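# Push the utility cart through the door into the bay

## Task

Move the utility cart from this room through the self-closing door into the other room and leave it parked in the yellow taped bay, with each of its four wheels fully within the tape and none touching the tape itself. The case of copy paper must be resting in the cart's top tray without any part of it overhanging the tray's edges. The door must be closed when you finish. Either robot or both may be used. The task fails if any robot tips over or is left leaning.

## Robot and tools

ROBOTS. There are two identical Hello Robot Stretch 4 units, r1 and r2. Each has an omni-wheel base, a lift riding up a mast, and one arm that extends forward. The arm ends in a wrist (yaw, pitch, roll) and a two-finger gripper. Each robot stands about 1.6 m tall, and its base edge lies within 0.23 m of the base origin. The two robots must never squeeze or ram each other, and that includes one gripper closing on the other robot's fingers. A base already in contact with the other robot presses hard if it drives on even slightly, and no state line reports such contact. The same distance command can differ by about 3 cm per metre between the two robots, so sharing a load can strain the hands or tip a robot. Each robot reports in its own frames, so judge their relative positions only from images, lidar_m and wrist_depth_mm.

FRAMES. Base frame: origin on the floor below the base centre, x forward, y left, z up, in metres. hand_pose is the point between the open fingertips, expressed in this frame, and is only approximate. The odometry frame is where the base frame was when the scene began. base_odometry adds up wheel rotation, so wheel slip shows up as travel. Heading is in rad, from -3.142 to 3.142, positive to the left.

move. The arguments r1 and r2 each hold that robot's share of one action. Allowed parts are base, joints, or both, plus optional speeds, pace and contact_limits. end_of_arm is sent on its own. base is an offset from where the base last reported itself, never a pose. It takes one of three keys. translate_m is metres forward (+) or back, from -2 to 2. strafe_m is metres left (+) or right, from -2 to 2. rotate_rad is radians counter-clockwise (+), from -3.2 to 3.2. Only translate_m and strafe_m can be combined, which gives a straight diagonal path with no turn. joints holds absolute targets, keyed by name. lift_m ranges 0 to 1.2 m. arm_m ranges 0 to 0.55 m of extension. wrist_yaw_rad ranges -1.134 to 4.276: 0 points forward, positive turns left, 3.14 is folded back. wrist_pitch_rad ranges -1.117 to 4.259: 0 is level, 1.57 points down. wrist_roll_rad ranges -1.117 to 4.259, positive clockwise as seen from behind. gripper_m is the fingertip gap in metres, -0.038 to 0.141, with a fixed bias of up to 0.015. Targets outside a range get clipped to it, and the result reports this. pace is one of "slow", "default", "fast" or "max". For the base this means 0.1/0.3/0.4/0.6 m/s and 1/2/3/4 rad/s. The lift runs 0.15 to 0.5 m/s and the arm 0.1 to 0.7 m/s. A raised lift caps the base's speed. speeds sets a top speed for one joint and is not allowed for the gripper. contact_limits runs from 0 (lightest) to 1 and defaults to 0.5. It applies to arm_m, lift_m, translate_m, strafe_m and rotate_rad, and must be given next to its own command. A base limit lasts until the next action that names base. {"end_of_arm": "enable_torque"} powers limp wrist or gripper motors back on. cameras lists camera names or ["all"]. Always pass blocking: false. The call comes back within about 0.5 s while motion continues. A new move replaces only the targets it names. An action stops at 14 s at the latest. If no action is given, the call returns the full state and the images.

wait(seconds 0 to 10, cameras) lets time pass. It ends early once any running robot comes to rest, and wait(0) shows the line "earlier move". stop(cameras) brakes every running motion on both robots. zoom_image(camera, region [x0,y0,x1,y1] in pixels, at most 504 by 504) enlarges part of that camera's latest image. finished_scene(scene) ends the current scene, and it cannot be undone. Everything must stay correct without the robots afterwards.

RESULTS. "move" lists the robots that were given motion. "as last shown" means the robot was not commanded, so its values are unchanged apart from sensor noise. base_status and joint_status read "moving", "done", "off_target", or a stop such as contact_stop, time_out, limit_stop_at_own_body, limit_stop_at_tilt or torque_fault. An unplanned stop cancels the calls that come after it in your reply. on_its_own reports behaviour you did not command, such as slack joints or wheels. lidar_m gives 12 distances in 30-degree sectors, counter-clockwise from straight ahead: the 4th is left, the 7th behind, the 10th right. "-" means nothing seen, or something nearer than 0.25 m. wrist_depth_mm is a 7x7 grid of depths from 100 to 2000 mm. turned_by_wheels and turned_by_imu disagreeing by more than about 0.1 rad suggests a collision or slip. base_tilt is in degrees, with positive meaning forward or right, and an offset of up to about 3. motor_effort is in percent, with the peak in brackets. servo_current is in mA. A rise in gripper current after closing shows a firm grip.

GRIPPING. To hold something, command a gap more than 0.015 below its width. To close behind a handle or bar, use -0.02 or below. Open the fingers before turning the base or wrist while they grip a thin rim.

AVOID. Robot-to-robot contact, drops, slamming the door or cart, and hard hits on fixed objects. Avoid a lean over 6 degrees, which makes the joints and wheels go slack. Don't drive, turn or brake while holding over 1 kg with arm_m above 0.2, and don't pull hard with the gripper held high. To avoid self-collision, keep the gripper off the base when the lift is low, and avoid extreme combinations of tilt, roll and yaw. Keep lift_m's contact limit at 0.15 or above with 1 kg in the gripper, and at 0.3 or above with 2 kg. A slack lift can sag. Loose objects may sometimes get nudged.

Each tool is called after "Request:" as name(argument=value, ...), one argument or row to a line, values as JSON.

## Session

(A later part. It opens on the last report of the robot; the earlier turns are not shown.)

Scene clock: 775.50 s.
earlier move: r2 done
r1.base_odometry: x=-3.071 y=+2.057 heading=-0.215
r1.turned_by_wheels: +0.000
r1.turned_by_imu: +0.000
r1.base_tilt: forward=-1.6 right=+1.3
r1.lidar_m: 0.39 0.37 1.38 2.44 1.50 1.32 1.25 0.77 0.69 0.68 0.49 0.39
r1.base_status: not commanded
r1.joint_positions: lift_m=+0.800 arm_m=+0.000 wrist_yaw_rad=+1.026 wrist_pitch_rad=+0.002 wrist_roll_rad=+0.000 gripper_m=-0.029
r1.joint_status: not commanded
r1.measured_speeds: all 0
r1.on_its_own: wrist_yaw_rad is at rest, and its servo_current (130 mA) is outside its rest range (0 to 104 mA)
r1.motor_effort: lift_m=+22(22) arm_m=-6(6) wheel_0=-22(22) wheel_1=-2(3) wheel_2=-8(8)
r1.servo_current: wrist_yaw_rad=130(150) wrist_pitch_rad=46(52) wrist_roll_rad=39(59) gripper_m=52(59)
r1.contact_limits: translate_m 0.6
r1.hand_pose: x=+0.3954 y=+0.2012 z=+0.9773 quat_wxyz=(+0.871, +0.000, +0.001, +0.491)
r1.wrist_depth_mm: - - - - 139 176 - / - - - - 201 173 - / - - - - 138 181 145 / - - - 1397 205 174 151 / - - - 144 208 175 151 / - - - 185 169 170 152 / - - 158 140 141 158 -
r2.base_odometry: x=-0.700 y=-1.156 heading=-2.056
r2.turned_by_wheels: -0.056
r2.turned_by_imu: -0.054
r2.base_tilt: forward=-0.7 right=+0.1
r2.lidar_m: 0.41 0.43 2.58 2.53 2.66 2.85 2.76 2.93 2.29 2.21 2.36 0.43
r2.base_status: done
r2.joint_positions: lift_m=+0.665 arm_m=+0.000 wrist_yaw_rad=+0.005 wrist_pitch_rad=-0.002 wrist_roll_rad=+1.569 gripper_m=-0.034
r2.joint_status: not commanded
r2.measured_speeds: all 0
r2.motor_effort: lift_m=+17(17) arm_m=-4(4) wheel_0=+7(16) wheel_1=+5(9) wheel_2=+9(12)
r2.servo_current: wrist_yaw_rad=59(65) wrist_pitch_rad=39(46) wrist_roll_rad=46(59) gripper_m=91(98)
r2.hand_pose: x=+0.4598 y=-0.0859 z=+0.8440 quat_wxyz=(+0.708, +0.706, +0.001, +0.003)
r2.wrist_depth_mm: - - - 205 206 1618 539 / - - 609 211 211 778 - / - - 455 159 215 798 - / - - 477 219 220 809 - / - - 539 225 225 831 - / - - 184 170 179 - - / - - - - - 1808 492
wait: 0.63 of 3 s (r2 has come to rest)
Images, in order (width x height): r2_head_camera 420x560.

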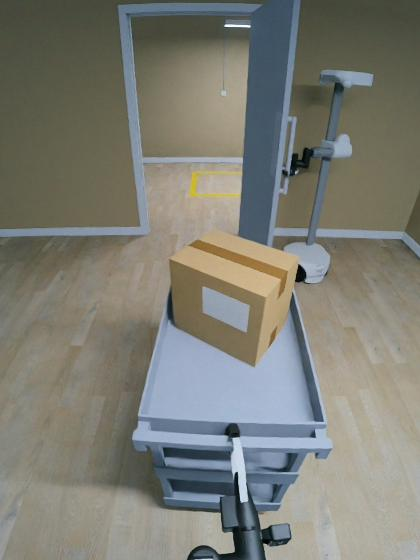

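Request:
move(
  blocking=false,
  r2={"base":{"strafe_m":0.3},"pace":"slow"},
)

Request:
wait(
  seconds=5,
)

Request:
move(
  blocking=false,
  r2={"base":{"rotate_rad":-0.34},"pace":"slow"},
)

Request:
wait(
  seconds=3,
)

Request:
move(
  blocking=false,
  r2={"base":{"translate_m":-0.75}},
)

Request:
wait(
  seconds=6,
  cameras=["r2_head_camera"],
)

Scene clock: 801.13 s.
move: r2 moving
r1.base_odometry: x=-3.071 y=+2.057 heading=-0.215
r1.turned_by_wheels: +0.000
r1.turned_by_imu: -0.002
r1.base_tilt: forward=-1.6 right=+1.3
r1.lidar_m: 0.38 0.38 1.38 2.43 1.52 1.35 1.26 0.78 0.68 0.68 0.46 0.38
r1.base_status: not commanded
r1.joint_positions: lift_m=+0.800 arm_m=+0.000 wrist_yaw_rad=+1.026 wrist_pitch_rad=+0.002 wrist_roll_rad=+0.000 gripper_m=-0.029
r1.joint_status: not commanded
r1.measured_speeds: all 0
r1.motor_effort: lift_m=+22(22) arm_m=-6(6) wheel_0=-22(22) wheel_1=-2(3) wheel_2=-8(8)
r1.servo_current: wrist_yaw_rad=124(137) wrist_pitch_rad=39(46) wrist_roll_rad=46(65) gripper_m=46(59)
r1.contact_limits: translate_m 0.6
r1.hand_pose: x=+0.3954 y=+0.2012 z=+0.9773 quat_wxyz=(+0.871, +0.000, +0.001, +0.491)
r1.wrist_depth_mm: - - - - 139 176 - / - - - - 201 172 - / - - - - 138 181 145 / - - - 1397 206 174 151 / - - - 144 208 175 151 / - - - 185 170 170 152 / - - 157 140 141 158 -
r2.base_odometry: x=-0.688 y=-1.163 heading=-2.056
r2.turned_by_wheels: +0.000
r2.turned_by_imu: +0.003
r2.base_tilt: forward=-0.7 right=+0.1
r2.lidar_m: 0.41 0.45 2.59 2.50 2.61 2.87 2.77 2.94 2.26 2.20 2.37 0.42
r2.base_status: strafe_m moving
r2.joint_positions: lift_m=+0.665 arm_m=+0.000 wrist_yaw_rad=+0.002 wrist_pitch_rad=-0.002 wrist_roll_rad=+1.569 gripper_m=-0.034
r2.joint_status: not commanded
r2.measured_speeds: translate_m=+0.001 strafe_m=+0.056 rotate_rad=-0.006 lift_m=+0.000 arm_m=+0.000 wrist_yaw_rad=-0.020 wrist_pitch_rad=+0.000 wrist_roll_rad=+0.000
r2.motor_effort: lift_m=+17(17) arm_m=-3(4) wheel_0=-9(9) wheel_1=+7(9) wheel_2=+0(8)
r2.servo_current: wrist_yaw_rad=52(65) wrist_pitch_rad=39(46) wrist_roll_rad=39(59) gripper_m=91(98)
r2.hand_pose: x=+0.4595 y=-0.0867 z=+0.8440 quat_wxyz=(+0.708, +0.706, +0.000, +0.002)
r2.wrist_depth_mm: - - - 208 209 1661 1182 / - - 597 213 214 788 - / - - 459 217 218 798 - / - - 473 220 220 809 - / - - 535 225 225 831 - / - - 183 170 179 - - / - - - - - 1808 500
pictures: none

Scene clock: 804.80 s.
earlier move: r2 done
r1.base_odometry: x=-3.071 y=+2.057 heading=-0.215
r1.turned_by_wheels: +0.000
r1.turned_by_imu: +0.000
r1.base_tilt: forward=-1.6 right=+1.3
r1.lidar_m: 0.38 0.36 1.54 2.47 1.52 1.34 1.28 0.74 0.67 0.68 0.48 0.38
r1.base_status: not commanded
r1.joint_positions: lift_m=+0.800 arm_m=+0.000 wrist_yaw_rad=+1.026 wrist_pitch_rad=+0.002 wrist_roll_rad=+0.000 gripper_m=-0.029
r1.joint_status: not commanded
r1.measured_speeds: all 0
r1.on_its_own: wrist_yaw_rad is at rest, and its servo_current (137 mA) is outside its rest range (0 to 104 mA)
r1.motor_effort: lift_m=+22(22) arm_m=-6(6) wheel_0=-22(23) wheel_1=-2(3) wheel_2=-8(8)
r1.servo_current: wrist_yaw_rad=137(150) wrist_pitch_rad=46(52) wrist_roll_rad=46(65) gripper_m=52(59)
r1.contact_limits: translate_m 0.6
r1.hand_pose: x=+0.3954 y=+0.2012 z=+0.9773 quat_wxyz=(+0.871, +0.000, +0.001, +0.491)
r1.wrist_depth_mm: - - - - 139 176 - / - - - - 201 173 - / - - - - 138 181 145 / - - - - 204 174 151 / - - - 145 208 175 152 / - - - 183 169 169 152 / - - 158 147 141 158 -
r2.base_odometry: x=-0.435 y=-1.296 heading=-2.056
r2.turned_by_wheels: +0.000
r2.turned_by_imu: +0.000
r2.base_tilt: forward=-0.7 right=+0.0
r2.lidar_m: 0.44 3.05 2.28 2.20 2.33 2.82 2.75 2.91 2.61 2.51 2.65 0.34
r2.base_status: done
r2.joint_positions: lift_m=+0.665 arm_m=+0.000 wrist_yaw_rad=-0.004 wrist_pitch_rad=-0.002 wrist_roll_rad=+1.569 gripper_m=-0.034
r2.joint_status: not commanded
r2.measured_speeds: all 0
r2.motor_effort: lift_m=+17(17) arm_m=-3(4) wheel_0=-4(13) wheel_1=+3(10) wheel_2=+1(8)
r2.servo_current: wrist_yaw_rad=39(65) wrist_pitch_rad=39(52) wrist_roll_rad=39(65) gripper_m=78(98)
r2.hand_pose: x=+0.4589 y=-0.0886 z=+0.8440 quat_wxyz=(+0.708, +0.706, -0.002, -0.001)
r2.wrist_depth_mm: - 389 389 - 151 - - / - 402 384 107 163 - - / - - 477 118 179 - - / - - 585 189 196 - - / - - - 146 217 1808 521 / - - 182 165 180 1661 466 / - - - - - 1863 1229
wait: 3.67 of 5 s (r2 has come to rest)
pictures: none

Scene clock: 805.30 s.
move: r2 moving
r1.base_odometry: x=-3.071 y=+2.057 heading=-0.215
r1.turned_by_wheels: +0.000
r1.turned_by_imu: +0.000
r1.base_tilt: forward=-1.6 right=+1.3
r1.lidar_m: 0.37 0.38 1.52 2.46 1.51 1.35 1.25 0.77 0.67 0.68 0.49 0.40
r1.base_status: not commanded
r1.joint_positions: lift_m=+0.800 arm_m=+0.000 wrist_yaw_rad=+1.026 wrist_pitch_rad=+0.002 wrist_roll_rad=+0.000 gripper_m=-0.029
r1.joint_status: not commanded
r1.measured_speeds: all 0
r1.motor_effort: lift_m=+22(22) arm_m=-6(6) wheel_0=-22(22) wheel_1=-2(3) wheel_2=-8(8)
r1.servo_current: wrist_yaw_rad=137(143) wrist_pitch_rad=39(46) wrist_roll_rad=39(59) gripper_m=52(52)
r1.contact_limits: translate_m 0.6
r1.hand_pose: x=+0.3954 y=+0.2012 z=+0.9773 quat_wxyz=(+0.871, +0.000, +0.001, +0.491)
r1.wrist_depth_mm: - - - - 139 176 - / - - - - 202 172 - / - - - - 138 180 145 / - - - - 205 175 151 / - - - 144 207 175 151 / - - - 186 169 170 152 / - - 158 147 141 158 -
r2.base_odometry: x=-0.435 y=-1.296 heading=-2.180
r2.turned_by_wheels: -0.124
r2.turned_by_imu: -0.120
r2.base_tilt: forward=-0.7 right=+0.1
r2.lidar_m: 0.43 0.51 2.37 2.23 2.25 2.93 2.76 2.81 2.69 2.50 2.58 0.39
r2.base_status: rotate_rad moving
r2.joint_positions: lift_m=+0.665 arm_m=+0.000 wrist_yaw_rad=+0.007 wrist_pitch_rad=-0.002 wrist_roll_rad=+1.569 gripper_m=-0.034
r2.joint_status: not commanded
r2.measured_speeds: translate_m=+0.000 strafe_m=-0.001 rotate_rad=-0.492 lift_m=+0.000 arm_m=+0.000 wrist_yaw_rad=+0.002 wrist_pitch_rad=+0.000 wrist_roll_rad=+0.000
r2.motor_effort: lift_m=+17(17) arm_m=-3(4) wheel_0=+10(14) wheel_1=+7(10) wheel_2=+13(13)
r2.servo_current: wrist_yaw_rad=46(65) wrist_pitch_rad=39(46) wrist_roll_rad=33(59) gripper_m=98(98)
r2.hand_pose: x=+0.4599 y=-0.0855 z=+0.8440 quat_wxyz=(+0.708, +0.706, +0.002, +0.003)
r2.wrist_depth_mm: - 462 439 112 163 - - / - 415 402 121 175 732 - / - 504 445 128 187 788 - / - - 549 139 202 - - / - - - 152 218 1863 - / - - 183 166 179 1708 484 / - - - - - - 1229
pictures: none

Scene clock: 806.27 s.
earlier move: r2 done
r1.base_odometry: x=-3.071 y=+2.057 heading=-0.215
r1.turned_by_wheels: +0.000
r1.turned_by_imu: +0.000
r1.base_tilt: forward=-1.6 right=+1.3
r1.lidar_m: 0.39 0.37 1.50 2.46 1.53 1.35 1.25 0.77 0.67 0.68 0.47 0.37
r1.base_status: not commanded
r1.joint_positions: lift_m=+0.800 arm_m=+0.000 wrist_yaw_rad=+1.026 wrist_pitch_rad=+0.002 wrist_roll_rad=+0.000 gripper_m=-0.029
r1.joint_status: not commanded
r1.measured_speeds: all 0
r1.on_its_own: wrist_yaw_rad is at rest, and its servo_current (117 mA) is outside its rest range (0 to 104 mA)
r1.motor_effort: lift_m=+22(22) arm_m=-6(6) wheel_0=-22(22) wheel_1=-2(3) wheel_2=-8(8)
r1.servo_current: wrist_yaw_rad=117(143) wrist_pitch_rad=39(46) wrist_roll_rad=39(72) gripper_m=46(52)
r1.contact_limits: translate_m 0.6
r1.hand_pose: x=+0.3954 y=+0.2012 z=+0.9773 quat_wxyz=(+0.871, +0.000, +0.001, +0.491)
r1.wrist_depth_mm: - - - - 139 176 - / - - - - 202 172 - / - - - - 138 181 145 / - - - 1499 206 175 150 / - - - 144 208 176 152 / - - - 185 169 170 152 / - - 157 147 140 158 -
r2.base_odometry: x=-0.435 y=-1.296 heading=-2.395
r2.turned_by_wheels: -0.215
r2.turned_by_imu: -0.208
r2.base_tilt: forward=-0.7 right=+0.1
r2.lidar_m: 0.39 0.42 2.63 2.22 2.21 2.53 2.77 2.72 2.98 2.51 2.49 0.42
r2.base_status: done
r2.joint_positions: lift_m=+0.665 arm_m=+0.000 wrist_yaw_rad=+0.004 wrist_pitch_rad=-0.002 wrist_roll_rad=+1.569 gripper_m=-0.034
r2.joint_status: not commanded
r2.measured_speeds: all 0
r2.motor_effort: lift_m=+17(17) arm_m=-4(4) wheel_0=+5(14) wheel_1=+5(10) wheel_2=+3(14)
r2.servo_current: wrist_yaw_rad=46(65) wrist_pitch_rad=39(46) wrist_roll_rad=46(59) gripper_m=98(98)
r2.hand_pose: x=+0.4597 y=-0.0861 z=+0.8440 quat_wxyz=(+0.708, +0.706, +0.001, +0.002)
r2.wrist_depth_mm: - - - 221 223 1756 1182 / - - - 224 224 1808 - / - - 549 225 224 809 - / - 480 466 226 225 809 - / - - 512 227 228 831 - / - - 183 170 179 - - / - - - - - - -
wait: 0.97 of 3 s (r2 has come to rest)
pictures: none

Scene clock: 806.77 s.
move: r2 moving
r1.base_odometry: x=-3.071 y=+2.057 heading=-0.215
r1.turned_by_wheels: +0.000
r1.turned_by_imu: +0.000
r1.base_tilt: forward=-1.5 right=+1.3
r1.lidar_m: 0.38 0.38 1.54 2.49 1.53 1.35 1.25 0.78 0.68 0.67 0.48 0.39
r1.base_status: not commanded
r1.joint_positions: lift_m=+0.800 arm_m=+0.000 wrist_yaw_rad=+1.026 wrist_pitch_rad=+0.002 wrist_roll_rad=+0.000 gripper_m=-0.029
r1.joint_status: not commanded
r1.measured_speeds: all 0
r1.motor_effort: lift_m=+22(22) arm_m=-6(6) wheel_0=-22(22) wheel_1=-2(3) wheel_2=-8(8)
r1.servo_current: wrist_yaw_rad=137(137) wrist_pitch_rad=39(46) wrist_roll_rad=52(52) gripper_m=59(59)
r1.contact_limits: translate_m 0.6
r1.hand_pose: x=+0.3954 y=+0.2012 z=+0.9773 quat_wxyz=(+0.871, +0.000, +0.001, +0.491)
r1.wrist_depth_mm: - - - - 139 176 - / - - - - 201 173 - / - - - - 138 181 145 / - - - 1576 146 174 151 / - - - 144 208 176 151 / - - - 186 170 169 152 / - - 157 147 140 158 -
r2.base_odometry: x=-0.412 y=-1.275 heading=-2.395
r2.turned_by_wheels: +0.000
r2.turned_by_imu: +0.000
r2.base_tilt: forward=-0.6 right=+0.1
r2.lidar_m: 0.38 0.40 2.64 2.23 2.23 2.53 2.72 2.71 2.99 2.52 2.50 0.42
r2.base_status: translate_m moving
r2.joint_positions: lift_m=+0.665 arm_m=+0.000 wrist_yaw_rad=+0.003 wrist_pitch_rad=-0.002 wrist_roll_rad=+1.569 gripper_m=-0.034
r2.joint_status: not commanded
r2.measured_speeds: translate_m=-0.123 strafe_m=+0.000 rotate_rad=-0.002 lift_m=+0.000 arm_m=+0.000 wrist_yaw_rad=-0.003 wrist_pitch_rad=+0.000 wrist_roll_rad=+0.000
r2.motor_effort: lift_m=+17(17) arm_m=-3(4) wheel_0=-11(12) wheel_1=-9(9) wheel_2=+15(17)
r2.servo_current: wrist_yaw_rad=52(65) wrist_pitch_rad=39(46) wrist_roll_rad=52(65) gripper_m=98(98)
r2.hand_pose: x=+0.4595 y=-0.0866 z=+0.8440 quat_wxyz=(+0.708, +0.706, +0.000, +0.002)
r2.wrist_depth_mm: - - - 223 224 1708 1205 / - - - 224 225 1756 - / - - 554 226 226 809 - / - 1983 466 227 227 831 - / - - 508 227 228 831 - / - - 183 176 178 - - / - - - - - - -
pictures: none

Scene clock: 810.27 s.
earlier move: r2 done
r1.base_odometry: x=-3.071 y=+2.057 heading=-0.215
r1.turned_by_wheels: +0.000
r1.turned_by_imu: +0.000
r1.base_tilt: forward=-1.6 right=+1.3
r1.lidar_m: 0.38 0.37 2.26 2.43 1.51 1.35 1.25 0.77 0.67 0.66 0.48 0.39
r1.base_status: not commanded
r1.joint_positions: lift_m=+0.800 arm_m=+0.000 wrist_yaw_rad=+1.026 wrist_pitch_rad=+0.002 wrist_roll_rad=+0.000 gripper_m=-0.029
r1.joint_status: not commanded
r1.measured_speeds: all 0
r1.on_its_own: wrist_yaw_rad is at rest, and its servo_current (130 mA) is outside its rest range (0 to 104 mA)
r1.motor_effort: lift_m=+22(22) arm_m=-6(6) wheel_0=-22(22) wheel_1=-2(3) wheel_2=-8(8)
r1.servo_current: wrist_yaw_rad=130(150) wrist_pitch_rad=39(52) wrist_roll_rad=59(65) gripper_m=52(59)
r1.contact_limits: translate_m 0.6
r1.hand_pose: x=+0.3954 y=+0.2012 z=+0.9773 quat_wxyz=(+0.871, +0.000, +0.001, +0.491)
r1.wrist_depth_mm: - - - - 139 176 - / - - - - 202 171 - / - - - - 138 181 145 / - - - - 146 175 150 / - - - - 208 176 151 / - - - 186 169 170 152 / - - 157 147 141 158 -
r2.base_odometry: x=+0.116 y=-0.787 heading=-2.396
r2.turned_by_wheels: +0.000
r2.turned_by_imu: -0.003
r2.base_tilt: forward=-0.6 right=+0.1
r2.lidar_m: 0.42 0.45 2.41 1.99 1.97 2.32 2.02 2.02 2.34 2.72 2.73 0.40
r2.base_status: done
r2.joint_positions: lift_m=+0.665 arm_m=+0.000 wrist_yaw_rad=-0.002 wrist_pitch_rad=-0.002 wrist_roll_rad=+1.569 gripper_m=-0.034
r2.joint_status: not commanded
r2.measured_speeds: all 0
r2.motor_effort: lift_m=+17(17) arm_m=-3(4) wheel_0=-6(14) wheel_1=-3(10) wheel_2=-1(17)
r2.servo_current: wrist_yaw_rad=52(65) wrist_pitch_rad=39(46) wrist_roll_rad=59(65) gripper_m=98(98)
r2.hand_pose: x=+0.4591 y=-0.0881 z=+0.8440 quat_wxyz=(+0.708, +0.706, -0.002, +0.000)
r2.wrist_depth_mm: - - - 138 190 707 - / - - 488 195 196 750 - / - 459 433 202 206 798 - / - - 488 210 214 820 - / - - 580 219 224 - - / - - 183 174 179 1863 - / - - - - - - 484
wait: 3.50 of 6 s (r2 has come to rest)
Images, in order (width x height): r2_head_camera 420x560.

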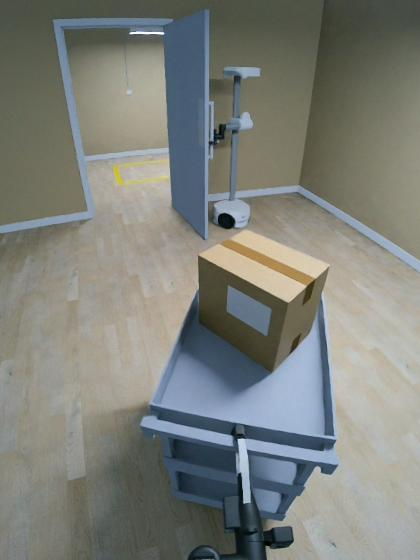

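Request:
move(
  blocking=false,
  r2={"base":{"translate_m":-0.293,"strafe_m":0.06}},
)

Request:
wait(
  seconds=4,
)

Request:
move(
  blocking=false,
  r2={"base":{"strafe_m":-0.2},"pace":"slow"},
)

Request:
wait(
  seconds=4,
)

Request:
move(
  blocking=false,
  r2={"base":{"rotate_rad":0.13},"pace":"slow"},
)

Request:
wait(
  seconds=3,
)

Request:
move(
  blocking=false,
  r2={"base":{"strafe_m":-0.19},"pace":"slow"},
)

Request:
wait(
  seconds=4,
)

Request:
move(
  blocking=false,
  r2={"base":{"rotate_rad":0.13},"pace":"slow"},
)

Request:
wait(
  seconds=3,
)

Request:
move(
  blocking=false,
  r2={"base":{"strafe_m":-0.18},"pace":"slow"},
)

Request:
wait(
  seconds=4,
)

Request:
move(
  blocking=false,
  r2={"base":{"rotate_rad":0.13},"pace":"slow"},
)

Request:
wait(
  seconds=3,
  cameras=["r2_head_camera"],
)

Scene clock: 838.47 s.
move: r2 moving
r1.base_odometry: x=-3.071 y=+2.057 heading=-0.215
r1.turned_by_wheels: +0.000
r1.turned_by_imu: +0.000
r1.base_tilt: forward=-1.6 right=+1.3
r1.lidar_m: 0.37 0.37 2.26 2.47 1.51 1.35 1.25 0.77 0.69 0.66 0.47 0.39
r1.base_status: not commanded
r1.joint_positions: lift_m=+0.800 arm_m=+0.000 wrist_yaw_rad=+1.026 wrist_pitch_rad=+0.002 wrist_roll_rad=+0.000 gripper_m=-0.029
r1.joint_status: not commanded
r1.measured_speeds: all 0
r1.motor_effort: lift_m=+22(22) arm_m=-6(6) wheel_0=-22(22) wheel_1=-3(3) wheel_2=-8(8)
r1.servo_current: wrist_yaw_rad=117(130) wrist_pitch_rad=39(46) wrist_roll_rad=59(59) gripper_m=52(52)
r1.contact_limits: translate_m 0.6
r1.hand_pose: x=+0.3954 y=+0.2012 z=+0.9773 quat_wxyz=(+0.871, +0.000, +0.001, +0.491)
r1.wrist_depth_mm: - - - - 139 176 - / - - - - 201 172 - / - - - - 138 180 145 / - - - - 206 174 151 / - - - - 208 175 151 / - - - 186 169 170 152 / - - 157 147 141 158 -
r2.base_odometry: x=+0.143 y=-0.771 heading=-2.396
r2.turned_by_wheels: -0.001
r2.turned_by_imu: +0.000
r2.base_tilt: forward=-0.7 right=+0.1
r2.lidar_m: 0.40 0.49 2.38 1.98 1.97 2.29 2.01 2.02 2.31 2.74 2.74 0.40
r2.base_status: translate_m moving; strafe_m moving
r2.joint_positions: lift_m=+0.665 arm_m=+0.000 wrist_yaw_rad=-0.002 wrist_pitch_rad=-0.002 wrist_roll_rad=+1.569 gripper_m=-0.034
r2.joint_status: not commanded
r2.measured_speeds: translate_m=-0.122 strafe_m=+0.026 rotate_rad=+0.002 lift_m=+0.000 arm_m=+0.000 wrist_yaw_rad=+0.000 wrist_pitch_rad=+0.000 wrist_roll_rad=+0.000
r2.motor_effort: lift_m=+17(17) arm_m=-3(4) wheel_0=-14(18) wheel_1=-8(8) wheel_2=+13(14)
r2.servo_current: wrist_yaw_rad=46(59) wrist_pitch_rad=26(46) wrist_roll_rad=46(59) gripper_m=91(104)
r2.hand_pose: x=+0.4591 y=-0.0881 z=+0.8440 quat_wxyz=(+0.708, +0.706, -0.002, +0.000)
r2.wrist_depth_mm: - - 574 186 189 715 - / - - 480 142 196 759 - / - 452 436 201 204 788 - / - - 492 210 213 820 - / - - 585 220 224 - - / - - 183 170 180 1808 530 / - - - - - 1808 477
pictures: none

Scene clock: 840.43 s.
earlier move: r2 done
r1.base_odometry: x=-3.071 y=+2.057 heading=-0.215
r1.turned_by_wheels: +0.000
r1.turned_by_imu: +0.000
r1.base_tilt: forward=-1.6 right=+1.3
r1.lidar_m: 0.35 0.38 2.53 2.46 1.51 1.34 1.25 0.76 0.69 0.67 0.45 0.38
r1.base_status: not commanded
r1.joint_positions: lift_m=+0.800 arm_m=+0.000 wrist_yaw_rad=+1.026 wrist_pitch_rad=+0.002 wrist_roll_rad=+0.000 gripper_m=-0.029
r1.joint_status: not commanded
r1.measured_speeds: all 0
r1.on_its_own: wrist_yaw_rad is at rest, and its servo_current (117 mA) is outside its rest range (0 to 104 mA)
r1.motor_effort: lift_m=+22(22) arm_m=-6(6) wheel_0=-22(22) wheel_1=-2(3) wheel_2=-8(8)
r1.servo_current: wrist_yaw_rad=117(143) wrist_pitch_rad=33(46) wrist_roll_rad=39(72) gripper_m=46(59)
r1.contact_limits: translate_m 0.6
r1.hand_pose: x=+0.3954 y=+0.2012 z=+0.9773 quat_wxyz=(+0.871, +0.000, +0.001, +0.491)
r1.wrist_depth_mm: - - - - 139 176 - / - - - - 201 172 - / - - - - 138 181 146 / - - - - 206 175 151 / - - - - 208 175 152 / - - - 186 169 170 152 / - - 157 147 141 158 -
r2.base_odometry: x=+0.371 y=-0.633 heading=-2.396
r2.turned_by_wheels: +0.000
r2.turned_by_imu: -0.001
r2.base_tilt: forward=-0.7 right=+0.1
r2.lidar_m: 0.44 4.02 2.25 1.85 1.85 2.10 1.76 1.76 2.05 2.86 2.86 0.37
r2.base_status: done
r2.joint_positions: lift_m=+0.665 arm_m=+0.000 wrist_yaw_rad=-0.003 wrist_pitch_rad=-0.002 wrist_roll_rad=+1.569 gripper_m=-0.034
r2.joint_status: not commanded
r2.measured_speeds: all 0
r2.motor_effort: lift_m=+17(17) arm_m=-3(4) wheel_0=-5(18) wheel_1=-4(10) wheel_2=+2(14)
r2.servo_current: wrist_yaw_rad=46(59) wrist_pitch_rad=39(52) wrist_roll_rad=39(59) gripper_m=98(104)
r2.hand_pose: x=+0.4590 y=-0.0884 z=+0.8440 quat_wxyz=(+0.708, +0.706, -0.002, +0.000)
r2.wrist_depth_mm: - 449 424 158 162 661 - / - 407 394 119 174 - - / - - 452 128 187 788 - / - - 569 139 202 - - / - - - 152 220 1921 - / - - 181 167 180 1661 484 / - - - - - - 1205
wait: 1.97 of 4 s (r2 has come to rest)
pictures: none

Scene clock: 840.93 s.
move: r2 moving
r1.base_odometry: x=-3.071 y=+2.057 heading=-0.215
r1.turned_by_wheels: +0.000
r1.turned_by_imu: +0.000
r1.base_tilt: forward=-1.6 right=+1.3
r1.lidar_m: 0.38 0.36 2.54 2.43 1.51 1.33 1.22 0.76 0.69 0.67 0.45 0.39
r1.base_status: not commanded
r1.joint_positions: lift_m=+0.800 arm_m=+0.000 wrist_yaw_rad=+1.026 wrist_pitch_rad=+0.002 wrist_roll_rad=+0.000 gripper_m=-0.029
r1.joint_status: not commanded
r1.measured_speeds: all 0
r1.motor_effort: lift_m=+22(23) arm_m=-6(6) wheel_0=-22(22) wheel_1=-2(3) wheel_2=-8(8)
r1.servo_current: wrist_yaw_rad=124(137) wrist_pitch_rad=46(46) wrist_roll_rad=39(59) gripper_m=52(52)
r1.contact_limits: translate_m 0.6
r1.hand_pose: x=+0.3954 y=+0.2012 z=+0.9773 quat_wxyz=(+0.871, +0.000, +0.001, +0.491)
r1.wrist_depth_mm: - - - - 139 176 - / - - - - 201 172 - / - - - - 138 181 146 / - - - - 146 175 151 / - - - - 207 176 151 / - - - 185 169 170 152 / - - 157 147 141 158 -
r2.base_odometry: x=+0.362 y=-0.622 heading=-2.396
r2.turned_by_wheels: +0.000
r2.turned_by_imu: +0.000
r2.base_tilt: forward=-0.7 right=+0.1
r2.lidar_m: 0.42 4.04 2.22 1.87 1.87 2.11 1.75 1.73 2.01 2.86 2.85 0.37
r2.base_status: strafe_m moving
r2.joint_positions: lift_m=+0.665 arm_m=+0.000 wrist_yaw_rad=+0.000 wrist_pitch_rad=-0.002 wrist_roll_rad=+1.569 gripper_m=-0.034
r2.joint_status: not commanded
r2.measured_speeds: translate_m=-0.001 strafe_m=-0.056 rotate_rad=+0.004 lift_m=+0.000 arm_m=+0.000 wrist_yaw_rad=+0.029 wrist_pitch_rad=+0.000 wrist_roll_rad=+0.000
r2.motor_effort: lift_m=+17(17) arm_m=-4(4) wheel_0=+6(10) wheel_1=-7(8) wheel_2=+0(2)
r2.servo_current: wrist_yaw_rad=39(59) wrist_pitch_rad=39(46) wrist_roll_rad=52(59) gripper_m=91(98)
r2.hand_pose: x=+0.4593 y=-0.0875 z=+0.8440 quat_wxyz=(+0.708, +0.706, -0.001, +0.001)
r2.wrist_depth_mm: - 433 415 107 159 668 - / - 402 117 116 171 723 - / - - 436 125 183 - - / - - 574 136 199 - - / - - - 147 218 1983 - / - - 183 166 179 1661 484 / - - - - - - 1229
pictures: none

Scene clock: 843.57 s.
earlier move: r2 done
r1.base_odometry: x=-3.071 y=+2.057 heading=-0.215
r1.turned_by_wheels: +0.000
r1.turned_by_imu: +0.000
r1.base_tilt: forward=-1.6 right=+1.3
r1.lidar_m: 0.38 0.37 2.52 2.45 1.52 1.35 1.25 0.76 0.67 0.69 0.47 0.39
r1.base_status: not commanded
r1.joint_positions: lift_m=+0.800 arm_m=+0.000 wrist_yaw_rad=+1.026 wrist_pitch_rad=+0.002 wrist_roll_rad=+0.000 gripper_m=-0.029
r1.joint_status: not commanded
r1.measured_speeds: all 0
r1.on_its_own: wrist_yaw_rad is at rest, and its servo_current (143 mA) is outside its rest range (0 to 104 mA)
r1.motor_effort: lift_m=+22(23) arm_m=-6(6) wheel_0=-22(23) wheel_1=-2(3) wheel_2=-8(8)
r1.servo_current: wrist_yaw_rad=143(143) wrist_pitch_rad=39(46) wrist_roll_rad=46(65) gripper_m=52(59)
r1.contact_limits: translate_m 0.6
r1.hand_pose: x=+0.3954 y=+0.2012 z=+0.9773 quat_wxyz=(+0.871, +0.000, +0.001, +0.491)
r1.wrist_depth_mm: - - - - 140 176 - / - - - - 202 172 - / - - - - 138 180 145 / - - - - 205 174 150 / - - - - 208 176 151 / - - - 185 169 169 152 / - - 157 147 141 158 -
r2.base_odometry: x=+0.236 y=-0.486 heading=-2.396
r2.turned_by_wheels: +0.000
r2.turned_by_imu: +0.001
r2.base_tilt: forward=-0.7 right=+0.1
r2.lidar_m: 0.41 0.46 2.46 2.06 2.03 2.07 1.73 1.70 1.96 2.69 2.67 0.41
r2.base_status: done
r2.joint_positions: lift_m=+0.665 arm_m=+0.000 wrist_yaw_rad=+0.004 wrist_pitch_rad=-0.002 wrist_roll_rad=+1.569 gripper_m=-0.034
r2.joint_status: not commanded
r2.measured_speeds: all 0
r2.motor_effort: lift_m=+17(17) arm_m=-3(4) wheel_0=+5(17) wheel_1=-3(8) wheel_2=+0(2)
r2.servo_current: wrist_yaw_rad=39(59) wrist_pitch_rad=39(52) wrist_roll_rad=52(65) gripper_m=91(104)
r2.hand_pose: x=+0.4597 y=-0.0862 z=+0.8440 quat_wxyz=(+0.708, +0.706, +0.001, +0.002)
r2.wrist_depth_mm: - - - 140 193 715 - / - - 517 197 200 759 - / - 462 439 204 206 788 - / - - 477 213 215 809 - / - - 585 221 223 - - / - - 184 175 179 1921 - / - - - - - - 477
wait: 2.63 of 4 s (r2 has come to rest)
pictures: none

Scene clock: 844.07 s.
move: r2 moving
r1.base_odometry: x=-3.071 y=+2.057 heading=-0.215
r1.turned_by_wheels: +0.000
r1.turned_by_imu: +0.000
r1.base_tilt: forward=-1.6 right=+1.4
r1.lidar_m: 0.36 0.37 2.49 2.46 1.53 1.34 1.25 0.78 0.68 0.69 0.48 0.39
r1.base_status: not commanded
r1.joint_positions: lift_m=+0.800 arm_m=+0.000 wrist_yaw_rad=+1.026 wrist_pitch_rad=+0.002 wrist_roll_rad=+0.000 gripper_m=-0.029
r1.joint_status: not commanded
r1.measured_speeds: all 0
r1.motor_effort: lift_m=+22(22) arm_m=-6(6) wheel_0=-22(22) wheel_1=-2(3) wheel_2=-8(8)
r1.servo_current: wrist_yaw_rad=124(137) wrist_pitch_rad=46(46) wrist_roll_rad=59(59) gripper_m=52(52)
r1.contact_limits: translate_m 0.6
r1.hand_pose: x=+0.3954 y=+0.2012 z=+0.9773 quat_wxyz=(+0.871, +0.000, +0.001, +0.491)
r1.wrist_depth_mm: - - - - 139 176 - / - - - - 201 172 - / - - - - 138 181 145 / - - - - 206 175 150 / - - - - 208 176 152 / - - - 185 169 170 152 / - - 158 148 140 158 -
r2.base_odometry: x=+0.236 y=-0.486 heading=-2.291
r2.turned_by_wheels: +0.105
r2.turned_by_imu: +0.102
r2.base_tilt: forward=-0.7 right=+0.1
r2.lidar_m: 0.40 0.49 2.31 2.05 2.04 1.93 1.71 1.71 2.09 2.67 2.70 0.40
r2.base_status: rotate_rad moving
r2.joint_positions: lift_m=+0.665 arm_m=+0.000 wrist_yaw_rad=-0.006 wrist_pitch_rad=-0.002 wrist_roll_rad=+1.569 gripper_m=-0.034
r2.joint_status: not commanded
r2.measured_speeds: translate_m=+0.000 strafe_m=+0.003 rotate_rad=+0.241 lift_m=+0.000 arm_m=+0.000 wrist_yaw_rad=+0.000 wrist_pitch_rad=+0.000 wrist_roll_rad=+0.000
r2.motor_effort: lift_m=+17(17) arm_m=-3(4) wheel_0=-8(12) wheel_1=-5(8) wheel_2=-8(15)
r2.servo_current: wrist_yaw_rad=59(72) wrist_pitch_rad=46(46) wrist_roll_rad=52(52) gripper_m=85(98)
r2.hand_pose: x=+0.4587 y=-0.0892 z=+0.8440 quat_wxyz=(+0.708, +0.706, -0.003, -0.001)
r2.wrist_depth_mm: - - 500 178 179 715 - / - 462 427 185 189 723 - / - 459 433 195 197 788 - / - - 512 205 209 - - / - - 661 198 222 - - / - - 181 172 179 1708 500 / - - - - - - 455
pictures: none

Scene clock: 844.57 s.
earlier move: r2 done
r1.base_odometry: x=-3.071 y=+2.057 heading=-0.215
r1.turned_by_wheels: +0.000
r1.turned_by_imu: +0.000
r1.base_tilt: forward=-1.6 right=+1.3
r1.lidar_m: 0.40 0.36 2.52 2.44 1.53 1.36 1.23 0.78 0.67 0.69 0.44 0.40
r1.base_status: not commanded
r1.joint_positions: lift_m=+0.800 arm_m=+0.000 wrist_yaw_rad=+1.026 wrist_pitch_rad=+0.002 wrist_roll_rad=+0.000 gripper_m=-0.029
r1.joint_status: not commanded
r1.measured_speeds: all 0
r1.on_its_own: wrist_yaw_rad is at rest, and its servo_current (130 mA) is outside its rest range (0 to 104 mA)
r1.motor_effort: lift_m=+22(22) arm_m=-6(6) wheel_0=-22(22) wheel_1=-2(3) wheel_2=-8(8)
r1.servo_current: wrist_yaw_rad=130(137) wrist_pitch_rad=46(46) wrist_roll_rad=52(65) gripper_m=52(52)
r1.contact_limits: translate_m 0.6
r1.hand_pose: x=+0.3954 y=+0.2012 z=+0.9773 quat_wxyz=(+0.871, +0.000, +0.001, +0.491)
r1.wrist_depth_mm: - - - - 139 176 - / - - - - 202 172 - / - - - - 138 180 145 / - - - - 206 175 151 / - - - - 208 176 151 / - - - 185 170 169 152 / - - 157 147 141 158 -
r2.base_odometry: x=+0.236 y=-0.486 heading=-2.267
r2.turned_by_wheels: +0.025
r2.turned_by_imu: +0.024
r2.base_tilt: forward=-0.6 right=+0.1
r2.lidar_m: 0.42 0.51 2.29 2.01 2.06 1.89 1.70 1.73 2.12 2.69 2.69 0.40
r2.base_status: done
r2.joint_positions: lift_m=+0.665 arm_m=+0.000 wrist_yaw_rad=-0.002 wrist_pitch_rad=-0.002 wrist_roll_rad=+1.569 gripper_m=-0.034
r2.joint_status: not commanded
r2.measured_speeds: all 0
r2.motor_effort: lift_m=+17(17) arm_m=-3(4) wheel_0=+0(12) wheel_1=-3(8) wheel_2=-6(15)
r2.servo_current: wrist_yaw_rad=46(72) wrist_pitch_rad=39(46) wrist_roll_rad=46(59) gripper_m=104(104)
r2.hand_pose: x=+0.4591 y=-0.0879 z=+0.8440 quat_wxyz=(+0.708, +0.706, -0.001, +0.000)
r2.wrist_depth_mm: - - 466 167 171 - - / - 433 407 178 180 723 - / - 484 436 135 192 788 - / - - 525 200 206 - - / - - - 154 220 1983 - / - - 183 173 180 1708 500 / - - - - - - 1229
wait: 0.50 of 3 s (r2 has come to rest)
pictures: none

Scene clock: 845.07 s.
move: r2 moving
r1.base_odometry: x=-3.071 y=+2.057 heading=-0.215
r1.turned_by_wheels: +0.000
r1.turned_by_imu: +0.000
r1.base_tilt: forward=-1.5 right=+1.3
r1.lidar_m: 0.36 0.39 2.52 2.44 1.52 1.34 1.25 0.76 0.65 0.68 0.46 0.39
r1.base_status: not commanded
r1.joint_positions: lift_m=+0.800 arm_m=+0.000 wrist_yaw_rad=+1.026 wrist_pitch_rad=+0.002 wrist_roll_rad=+0.000 gripper_m=-0.029
r1.joint_status: not commanded
r1.measured_speeds: all 0
r1.motor_effort: lift_m=+22(22) arm_m=-6(6) wheel_0=-22(22) wheel_1=-2(3) wheel_2=-8(8)
r1.servo_current: wrist_yaw_rad=137(143) wrist_pitch_rad=39(46) wrist_roll_rad=33(59) gripper_m=52(52)
r1.contact_limits: translate_m 0.6
r1.hand_pose: x=+0.3954 y=+0.2012 z=+0.9773 quat_wxyz=(+0.871, +0.000, +0.001, +0.491)
r1.wrist_depth_mm: - - - - 139 176 - / - - - - 202 172 - / - - - - 138 180 145 / - - - - 204 174 150 / - - - - 208 176 152 / - - - 185 169 170 152 / - - 157 147 141 158 -
r2.base_odometry: x=+0.225 y=-0.477 heading=-2.267
r2.turned_by_wheels: +0.000
r2.turned_by_imu: +0.000
r2.base_tilt: forward=-0.7 right=+0.0
r2.lidar_m: 0.40 0.52 2.29 2.04 2.06 1.92 1.70 1.74 2.13 2.67 2.69 0.39
r2.base_status: strafe_m moving
r2.joint_positions: lift_m=+0.665 arm_m=+0.000 wrist_yaw_rad=-0.001 wrist_pitch_rad=-0.002 wrist_roll_rad=+1.569 gripper_m=-0.034
r2.joint_status: not commanded
r2.measured_speeds: translate_m=-0.001 strafe_m=-0.056 rotate_rad=+0.003 lift_m=+0.000 arm_m=+0.000 wrist_yaw_rad=+0.003 wrist_pitch_rad=+0.000 wrist_roll_rad=+0.000
r2.motor_effort: lift_m=+17(17) arm_m=-4(4) wheel_0=+12(12) wheel_1=-7(9) wheel_2=+0(6)
r2.servo_current: wrist_yaw_rad=46(52) wrist_pitch_rad=39(46) wrist_roll_rad=46(52) gripper_m=98(98)
r2.hand_pose: x=+0.4592 y=-0.0876 z=+0.8440 quat_wxyz=(+0.708, +0.706, -0.001, +0.001)
r2.wrist_depth_mm: - - 466 167 171 - - / - 433 410 177 180 723 - / - 488 433 135 192 788 - / - - 525 144 205 - - / - - - 153 220 1983 - / - - 184 173 179 1708 504 / - - - - - - 1205
pictures: none

Scene clock: 847.60 s.
earlier move: r2 done
r1.base_odometry: x=-3.071 y=+2.057 heading=-0.215
r1.turned_by_wheels: +0.000
r1.turned_by_imu: +0.000
r1.base_tilt: forward=-1.6 right=+1.3
r1.lidar_m: 0.38 0.37 2.48 2.45 1.51 1.33 1.25 0.79 0.67 0.68 0.47 0.39
r1.base_status: not commanded
r1.joint_positions: lift_m=+0.800 arm_m=+0.000 wrist_yaw_rad=+1.026 wrist_pitch_rad=+0.002 wrist_roll_rad=+0.000 gripper_m=-0.029
r1.joint_status: not commanded
r1.measured_speeds: all 0
r1.on_its_own: wrist_yaw_rad is at rest, and its servo_current (124 mA) is outside its rest range (0 to 104 mA)
r1.motor_effort: lift_m=+22(23) arm_m=-6(6) wheel_0=-22(22) wheel_1=-3(3) wheel_2=-8(8)
r1.servo_current: wrist_yaw_rad=124(156) wrist_pitch_rad=39(52) wrist_roll_rad=59(65) gripper_m=52(59)
r1.contact_limits: translate_m 0.6
r1.hand_pose: x=+0.3954 y=+0.2012 z=+0.9773 quat_wxyz=(+0.871, +0.000, +0.001, +0.491)
r1.wrist_depth_mm: - - - - 139 177 - / - - - - 201 173 - / - - - - 138 181 145 / - - - - 206 174 151 / - - - - 208 176 151 / - - - 185 169 170 152 / - - 157 147 140 158 -
r2.base_odometry: x=+0.090 y=-0.364 heading=-2.267
r2.turned_by_wheels: +0.000
r2.turned_by_imu: +0.000
r2.base_tilt: forward=-0.7 right=+0.1
r2.lidar_m: 0.40 0.45 2.50 2.22 2.24 1.87 1.69 1.68 2.08 2.49 2.50 0.40
r2.base_status: done
r2.joint_positions: lift_m=+0.665 arm_m=+0.000 wrist_yaw_rad=+0.002 wrist_pitch_rad=-0.002 wrist_roll_rad=+1.569 gripper_m=-0.034
r2.joint_status: not commanded
r2.measured_speeds: all 0
r2.motor_effort: lift_m=+17(17) arm_m=-3(4) wheel_0=+4(13) wheel_1=-5(9) wheel_2=+0(6)
r2.servo_current: wrist_yaw_rad=59(59) wrist_pitch_rad=39(52) wrist_roll_rad=39(59) gripper_m=91(98)
r2.hand_pose: x=+0.4594 y=-0.0869 z=+0.8440 quat_wxyz=(+0.708, +0.706, +0.000, +0.001)
r2.wrist_depth_mm: - - - 141 193 732 - / - - 517 198 200 759 - / - 459 442 204 207 788 - / - - 480 212 215 820 - / - - 585 221 223 - - / - - 184 175 179 1983 - / - - - - - - 477
wait: 2.53 of 4 s (r2 has come to rest)
pictures: none

Scene clock: 848.10 s.
move: r2 moving
r1.base_odometry: x=-3.071 y=+2.057 heading=-0.215
r1.turned_by_wheels: +0.000
r1.turned_by_imu: +0.000
r1.base_tilt: forward=-1.6 right=+1.3
r1.lidar_m: 0.38 0.36 2.49 2.44 1.53 1.35 1.26 0.77 0.68 0.67 0.48 0.39
r1.base_status: not commanded
r1.joint_positions: lift_m=+0.800 arm_m=+0.000 wrist_yaw_rad=+1.026 wrist_pitch_rad=+0.002 wrist_roll_rad=+0.000 gripper_m=-0.029
r1.joint_status: not commanded
r1.measured_speeds: all 0
r1.motor_effort: lift_m=+22(22) arm_m=-6(6) wheel_0=-22(22) wheel_1=-2(3) wheel_2=-8(8)
r1.servo_current: wrist_yaw_rad=137(137) wrist_pitch_rad=46(52) wrist_roll_rad=52(52) gripper_m=46(52)
r1.contact_limits: translate_m 0.6
r1.hand_pose: x=+0.3954 y=+0.2012 z=+0.9773 quat_wxyz=(+0.871, +0.000, +0.001, +0.491)
r1.wrist_depth_mm: - - - - 139 176 - / - - - - 201 172 - / - - - - 138 181 145 / - - - - 146 175 150 / - - - - 208 175 151 / - - - 185 169 169 153 / - - 158 147 141 159 -
r2.base_odometry: x=+0.090 y=-0.364 heading=-2.162
r2.turned_by_wheels: +0.105
r2.turned_by_imu: +0.102
r2.base_tilt: forward=-0.7 right=+0.1
r2.lidar_m: 0.41 0.49 2.39 2.23 2.31 1.79 1.65 1.72 2.28 2.50 2.57 0.40
r2.base_status: rotate_rad moving
r2.joint_positions: lift_m=+0.665 arm_m=+0.000 wrist_yaw_rad=-0.005 wrist_pitch_rad=-0.002 wrist_roll_rad=+1.569 gripper_m=-0.034
r2.joint_status: not commanded
r2.measured_speeds: translate_m=+0.000 strafe_m=+0.001 rotate_rad=+0.244 lift_m=+0.000 arm_m=+0.000 wrist_yaw_rad=+0.000 wrist_pitch_rad=+0.000 wrist_roll_rad=+0.000
r2.motor_effort: lift_m=+17(17) arm_m=-3(4) wheel_0=-8(13) wheel_1=-6(8) wheel_2=-9(11)
r2.servo_current: wrist_yaw_rad=65(65) wrist_pitch_rad=39(46) wrist_roll_rad=39(46) gripper_m=98(98)
r2.hand_pose: x=+0.4588 y=-0.0889 z=+0.8440 quat_wxyz=(+0.708, +0.706, -0.003, -0.001)
r2.wrist_depth_mm: - - 500 176 177 715 - / - 466 421 183 187 - - / - 462 449 194 196 788 - / - - 517 204 208 - - / - - - 199 221 - - / - - 182 173 179 1708 492 / - - - - - - 1229
pictures: none

Scene clock: 848.60 s.
earlier move: r2 done
r1.base_odometry: x=-3.071 y=+2.057 heading=-0.215
r1.turned_by_wheels: +0.000
r1.turned_by_imu: +0.000
r1.base_tilt: forward=-1.6 right=+1.3
r1.lidar_m: 0.37 0.38 2.48 2.46 1.54 1.34 1.24 0.78 0.68 0.69 0.49 0.38
r1.base_status: not commanded
r1.joint_positions: lift_m=+0.800 arm_m=+0.000 wrist_yaw_rad=+1.026 wrist_pitch_rad=+0.002 wrist_roll_rad=+0.000 gripper_m=-0.029
r1.joint_status: not commanded
r1.measured_speeds: all 0
r1.on_its_own: wrist_yaw_rad is at rest, and its servo_current (124 mA) is outside its rest range (0 to 104 mA)
r1.motor_effort: lift_m=+22(22) arm_m=-6(6) wheel_0=-22(22) wheel_1=-2(3) wheel_2=-8(8)
r1.servo_current: wrist_yaw_rad=124(137) wrist_pitch_rad=46(52) wrist_roll_rad=39(78) gripper_m=52(65)
r1.contact_limits: translate_m 0.6
r1.hand_pose: x=+0.3954 y=+0.2012 z=+0.9773 quat_wxyz=(+0.871, +0.000, +0.001, +0.491)
r1.wrist_depth_mm: - - - - 139 176 - / - - - - 201 172 - / - - - - 138 180 146 / - - - - 205 175 151 / - - - - 208 176 151 / - - - 185 169 169 152 / - - 158 147 141 158 -
r2.base_odometry: x=+0.091 y=-0.364 heading=-2.138
r2.turned_by_wheels: +0.024
r2.turned_by_imu: +0.023
r2.base_tilt: forward=-0.7 right=+0.1
r2.lidar_m: 0.40 0.50 2.37 2.21 2.34 1.76 1.67 1.72 2.33 2.50 2.58 0.39
r2.base_status: done
r2.joint_positions: lift_m=+0.665 arm_m=+0.000 wrist_yaw_rad=-0.003 wrist_pitch_rad=-0.002 wrist_roll_rad=+1.569 gripper_m=-0.034
r2.joint_status: not commanded
r2.measured_speeds: all 0
r2.motor_effort: lift_m=+17(17) arm_m=-3(4) wheel_0=+0(13) wheel_1=-3(8) wheel_2=-9(11)
r2.servo_current: wrist_yaw_rad=39(65) wrist_pitch_rad=46(46) wrist_roll_rad=46(52) gripper_m=91(98)
r2.hand_pose: x=+0.4590 y=-0.0883 z=+0.8440 quat_wxyz=(+0.708, +0.706, -0.002, +0.000)
r2.wrist_depth_mm: - - 473 168 171 - - / - 436 410 178 181 - - / - 469 455 136 193 798 - / - - 525 202 205 - - / - - - 156 220 - - / - - 183 174 180 1618 504 / - - - - - - 1229
wait: 0.50 of 3 s (r2 has come to rest)
pictures: none

Scene clock: 849.10 s.
move: r2 moving
r1.base_odometry: x=-3.071 y=+2.057 heading=-0.215
r1.turned_by_wheels: +0.000
r1.turned_by_imu: +0.000
r1.base_tilt: forward=-1.6 right=+1.3
r1.lidar_m: 0.39 0.36 2.48 2.48 1.54 1.36 1.25 0.76 0.68 0.69 0.49 0.39
r1.base_status: not commanded
r1.joint_positions: lift_m=+0.800 arm_m=+0.000 wrist_yaw_rad=+1.026 wrist_pitch_rad=+0.002 wrist_roll_rad=+0.000 gripper_m=-0.029
r1.joint_status: not commanded
r1.measured_speeds: all 0
r1.motor_effort: lift_m=+22(22) arm_m=-6(6) wheel_0=-22(22) wheel_1=-2(3) wheel_2=-8(8)
r1.servo_current: wrist_yaw_rad=124(143) wrist_pitch_rad=46(46) wrist_roll_rad=52(65) gripper_m=46(59)
r1.contact_limits: translate_m 0.6
r1.hand_pose: x=+0.3954 y=+0.2012 z=+0.9773 quat_wxyz=(+0.871, +0.000, +0.001, +0.491)
r1.wrist_depth_mm: - - - - 140 176 - / - - - - 202 172 - / - - - - 138 181 145 / - - - - 146 175 150 / - - - - 208 176 151 / - - - 186 169 170 152 / - - 157 147 141 158 -
r2.base_odometry: x=+0.078 y=-0.356 heading=-2.138
r2.turned_by_wheels: +0.000
r2.turned_by_imu: +0.000
r2.base_tilt: forward=-0.6 right=+0.1
r2.lidar_m: 0.44 0.49 2.38 2.23 2.36 1.79 1.67 1.73 2.33 2.47 2.54 0.38
r2.base_status: strafe_m moving
r2.joint_positions: lift_m=+0.665 arm_m=+0.000 wrist_yaw_rad=-0.002 wrist_pitch_rad=-0.002 wrist_roll_rad=+1.569 gripper_m=-0.034
r2.joint_status: not commanded
r2.measured_speeds: translate_m=+0.000 strafe_m=-0.056 rotate_rad=-0.001 lift_m=+0.000 arm_m=+0.000 wrist_yaw_rad=+0.008 wrist_pitch_rad=+0.000 wrist_roll_rad=+0.000
r2.motor_effort: lift_m=+17(17) arm_m=-3(4) wheel_0=+7(12) wheel_1=-7(9) wheel_2=+1(6)
r2.servo_current: wrist_yaw_rad=52(59) wrist_pitch_rad=46(46) wrist_roll_rad=39(59) gripper_m=85(98)
r2.hand_pose: x=+0.4591 y=-0.0879 z=+0.8440 quat_wxyz=(+0.708, +0.706, -0.001, +0.000)
r2.wrist_depth_mm: - - 455 167 171 - - / - 433 407 177 180 715 - / - 473 436 135 191 798 - / - - 525 145 206 - - / - - - 155 220 1921 - / - - 183 174 180 1661 504 / - - - - - - 1229
pictures: none

Scene clock: 851.53 s.
earlier move: r2 done
r1.base_odometry: x=-3.071 y=+2.057 heading=-0.215
r1.turned_by_wheels: +0.000
r1.turned_by_imu: +0.000
r1.base_tilt: forward=-1.6 right=+1.4
r1.lidar_m: 0.38 0.37 2.46 2.43 1.55 1.36 1.24 0.76 0.65 0.67 0.48 0.40
r1.base_status: not commanded
r1.joint_positions: lift_m=+0.800 arm_m=+0.000 wrist_yaw_rad=+1.026 wrist_pitch_rad=+0.002 wrist_roll_rad=+0.000 gripper_m=-0.029
r1.joint_status: not commanded
r1.measured_speeds: all 0
r1.on_its_own: wrist_yaw_rad is at rest, and its servo_current (137 mA) is outside its rest range (0 to 104 mA)
r1.motor_effort: lift_m=+22(22) arm_m=-6(6) wheel_0=-21(22) wheel_1=-2(3) wheel_2=-8(8)
r1.servo_current: wrist_yaw_rad=137(143) wrist_pitch_rad=39(52) wrist_roll_rad=46(65) gripper_m=46(59)
r1.contact_limits: translate_m 0.6
r1.hand_pose: x=+0.3954 y=+0.2012 z=+0.9773 quat_wxyz=(+0.871, +0.000, +0.001, +0.491)
r1.wrist_depth_mm: - - - - 139 176 - / - - - - 201 172 - / - - - - 138 181 145 / - - - - 206 174 151 / - - - - 207 176 152 / - - - 185 170 170 153 / - - 157 147 141 158 -
r2.base_odometry: x=-0.061 y=-0.267 heading=-2.138
r2.turned_by_wheels: +0.000
r2.turned_by_imu: +0.000
r2.base_tilt: forward=-0.6 right=+0.0
r2.lidar_m: 0.40 0.47 2.57 2.39 2.49 1.78 1.67 1.74 2.32 2.31 2.39 0.40
r2.base_status: done
r2.joint_positions: lift_m=+0.665 arm_m=+0.000 wrist_yaw_rad=+0.001 wrist_pitch_rad=-0.002 wrist_roll_rad=+1.569 gripper_m=-0.034
r2.joint_status: not commanded
r2.measured_speeds: all 0
r2.motor_effort: lift_m=+17(17) arm_m=-3(4) wheel_0=+5(15) wheel_1=-4(9) wheel_2=+0(6)
r2.servo_current: wrist_yaw_rad=52(59) wrist_pitch_rad=46(52) wrist_roll_rad=39(59) gripper_m=91(104)
r2.hand_pose: x=+0.4594 y=-0.0871 z=+0.8440 quat_wxyz=(+0.708, +0.706, +0.000, +0.001)
r2.wrist_depth_mm: - - 569 184 186 715 - / - - 480 141 194 759 - / - 449 433 200 204 788 - / - - 492 208 211 809 - / - - 615 220 223 - - / - - 183 171 179 1808 525 / - - - - - - 480
wait: 2.43 of 4 s (r2 has come to rest)
pictures: none

Scene clock: 852.03 s.
move: r2 moving
r1.base_odometry: x=-3.071 y=+2.057 heading=-0.215
r1.turned_by_wheels: +0.000
r1.turned_by_imu: +0.000
r1.base_tilt: forward=-1.6 right=+1.3
r1.lidar_m: 0.35 0.39 2.45 2.48 1.53 1.35 1.26 0.77 0.67 0.68 0.47 0.39
r1.base_status: not commanded
r1.joint_positions: lift_m=+0.800 arm_m=+0.000 wrist_yaw_rad=+1.026 wrist_pitch_rad=+0.002 wrist_roll_rad=+0.000 gripper_m=-0.029
r1.joint_status: not commanded
r1.measured_speeds: all 0
r1.motor_effort: lift_m=+22(22) arm_m=-6(6) wheel_0=-22(22) wheel_1=-3(3) wheel_2=-8(8)
r1.servo_current: wrist_yaw_rad=150(150) wrist_pitch_rad=46(46) wrist_roll_rad=33(65) gripper_m=52(52)
r1.contact_limits: translate_m 0.6
r1.hand_pose: x=+0.3954 y=+0.2012 z=+0.9773 quat_wxyz=(+0.871, +0.000, +0.001, +0.491)
r1.wrist_depth_mm: - - - - 139 176 - / - - - - 201 172 - / - - - - 138 180 145 / - - - - 206 175 151 / - - - - 207 176 151 / - - - 186 169 170 152 / - - 158 147 141 158 -
r2.base_odometry: x=-0.061 y=-0.267 heading=-2.033
r2.turned_by_wheels: +0.105
r2.turned_by_imu: +0.102
r2.base_tilt: forward=-0.7 right=+0.1
r2.lidar_m: 0.41 0.51 2.46 2.39 2.27 1.71 1.67 1.79 2.39 2.30 2.46 0.38
r2.base_status: rotate_rad moving
r2.joint_positions: lift_m=+0.665 arm_m=+0.000 wrist_yaw_rad=-0.006 wrist_pitch_rad=-0.002 wrist_roll_rad=+1.569 gripper_m=-0.034
r2.joint_status: not commanded
r2.measured_speeds: translate_m=+0.001 strafe_m=+0.002 rotate_rad=+0.242 lift_m=+0.000 arm_m=+0.000 wrist_yaw_rad=+0.000 wrist_pitch_rad=+0.000 wrist_roll_rad=+0.000
r2.motor_effort: lift_m=+17(17) arm_m=-3(4) wheel_0=-7(12) wheel_1=-5(9) wheel_2=-8(11)
r2.servo_current: wrist_yaw_rad=59(59) wrist_pitch_rad=46(46) wrist_roll_rad=65(65) gripper_m=91(98)
r2.hand_pose: x=+0.4588 y=-0.0891 z=+0.8440 quat_wxyz=(+0.708, +0.706, -0.003, -0.001)
r2.wrist_depth_mm: - - 473 169 173 707 - / - 433 410 181 182 - - / - 466 452 137 195 798 - / - - 521 202 207 - - / - - - 157 221 - - / - - 183 172 179 1661 500 / - - - - - 1863 1229
pictures: none

Scene clock: 852.53 s.
earlier move: r2 done
r1.base_odometry: x=-3.071 y=+2.057 heading=-0.215
r1.turned_by_wheels: +0.000
r1.turned_by_imu: +0.000
r1.base_tilt: forward=-1.6 right=+1.3
r1.lidar_m: 0.36 0.37 2.46 2.45 1.53 1.36 1.26 0.76 0.67 0.68 0.48 0.38
r1.base_status: not commanded
r1.joint_positions: lift_m=+0.800 arm_m=+0.000 wrist_yaw_rad=+1.026 wrist_pitch_rad=+0.002 wrist_roll_rad=+0.000 gripper_m=-0.029
r1.joint_status: not commanded
r1.measured_speeds: all 0
r1.on_its_own: wrist_yaw_rad is at rest, and its servo_current (124 mA) is outside its rest range (0 to 104 mA)
r1.motor_effort: lift_m=+22(22) arm_m=-6(6) wheel_0=-21(22) wheel_1=-2(3) wheel_2=-8(8)
r1.servo_current: wrist_yaw_rad=124(156) wrist_pitch_rad=39(52) wrist_roll_rad=46(65) gripper_m=52(59)
r1.contact_limits: translate_m 0.6
r1.hand_pose: x=+0.3954 y=+0.2012 z=+0.9773 quat_wxyz=(+0.871, +0.000, +0.001, +0.491)
r1.wrist_depth_mm: - - - - 139 176 - / - - - - 201 172 - / - - - - 138 181 145 / - - - - 147 174 151 / - - - - 208 176 151 / - - - 185 169 170 152 / - - 157 147 141 158 -
r2.base_odometry: x=-0.061 y=-0.267 heading=-2.009
r2.turned_by_wheels: +0.024
r2.turned_by_imu: +0.024
r2.base_tilt: forward=-0.7 right=+0.1
r2.lidar_m: 0.42 3.19 2.45 2.39 2.22 1.72 1.67 1.80 2.37 2.31 2.51 0.39
r2.base_status: done
r2.joint_positions: lift_m=+0.665 arm_m=+0.000 wrist_yaw_rad=-0.004 wrist_pitch_rad=-0.002 wrist_roll_rad=+1.569 gripper_m=-0.034
r2.joint_status: not commanded
r2.measured_speeds: all 0
r2.motor_effort: lift_m=+17(17) arm_m=-3(4) wheel_0=-1(12) wheel_1=-3(9) wheel_2=-7(11)
r2.servo_current: wrist_yaw_rad=52(59) wrist_pitch_rad=33(46) wrist_roll_rad=46(65) gripper_m=91(98)
r2.hand_pose: x=+0.4589 y=-0.0886 z=+0.8440 quat_wxyz=(+0.708, +0.706, -0.002, -0.001)
r2.wrist_depth_mm: - 477 433 162 166 - - / - 413 402 173 177 - - / - 500 442 132 189 778 - / - - 544 142 203 - - / - - - 151 219 1983 - / - - 183 167 179 1661 492 / - - - - - - 1205
wait: 0.50 of 3 s (r2 has come to rest)
Images, in order (width x height): r2_head_camera 420x560.

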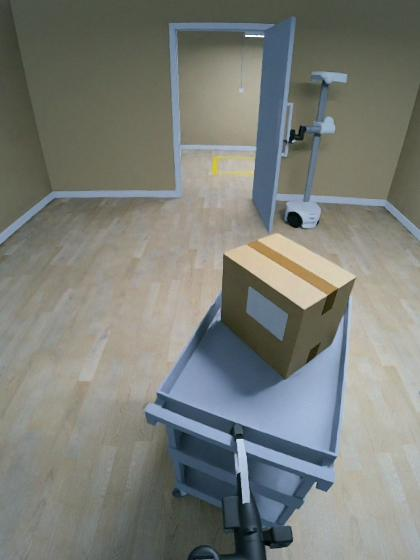

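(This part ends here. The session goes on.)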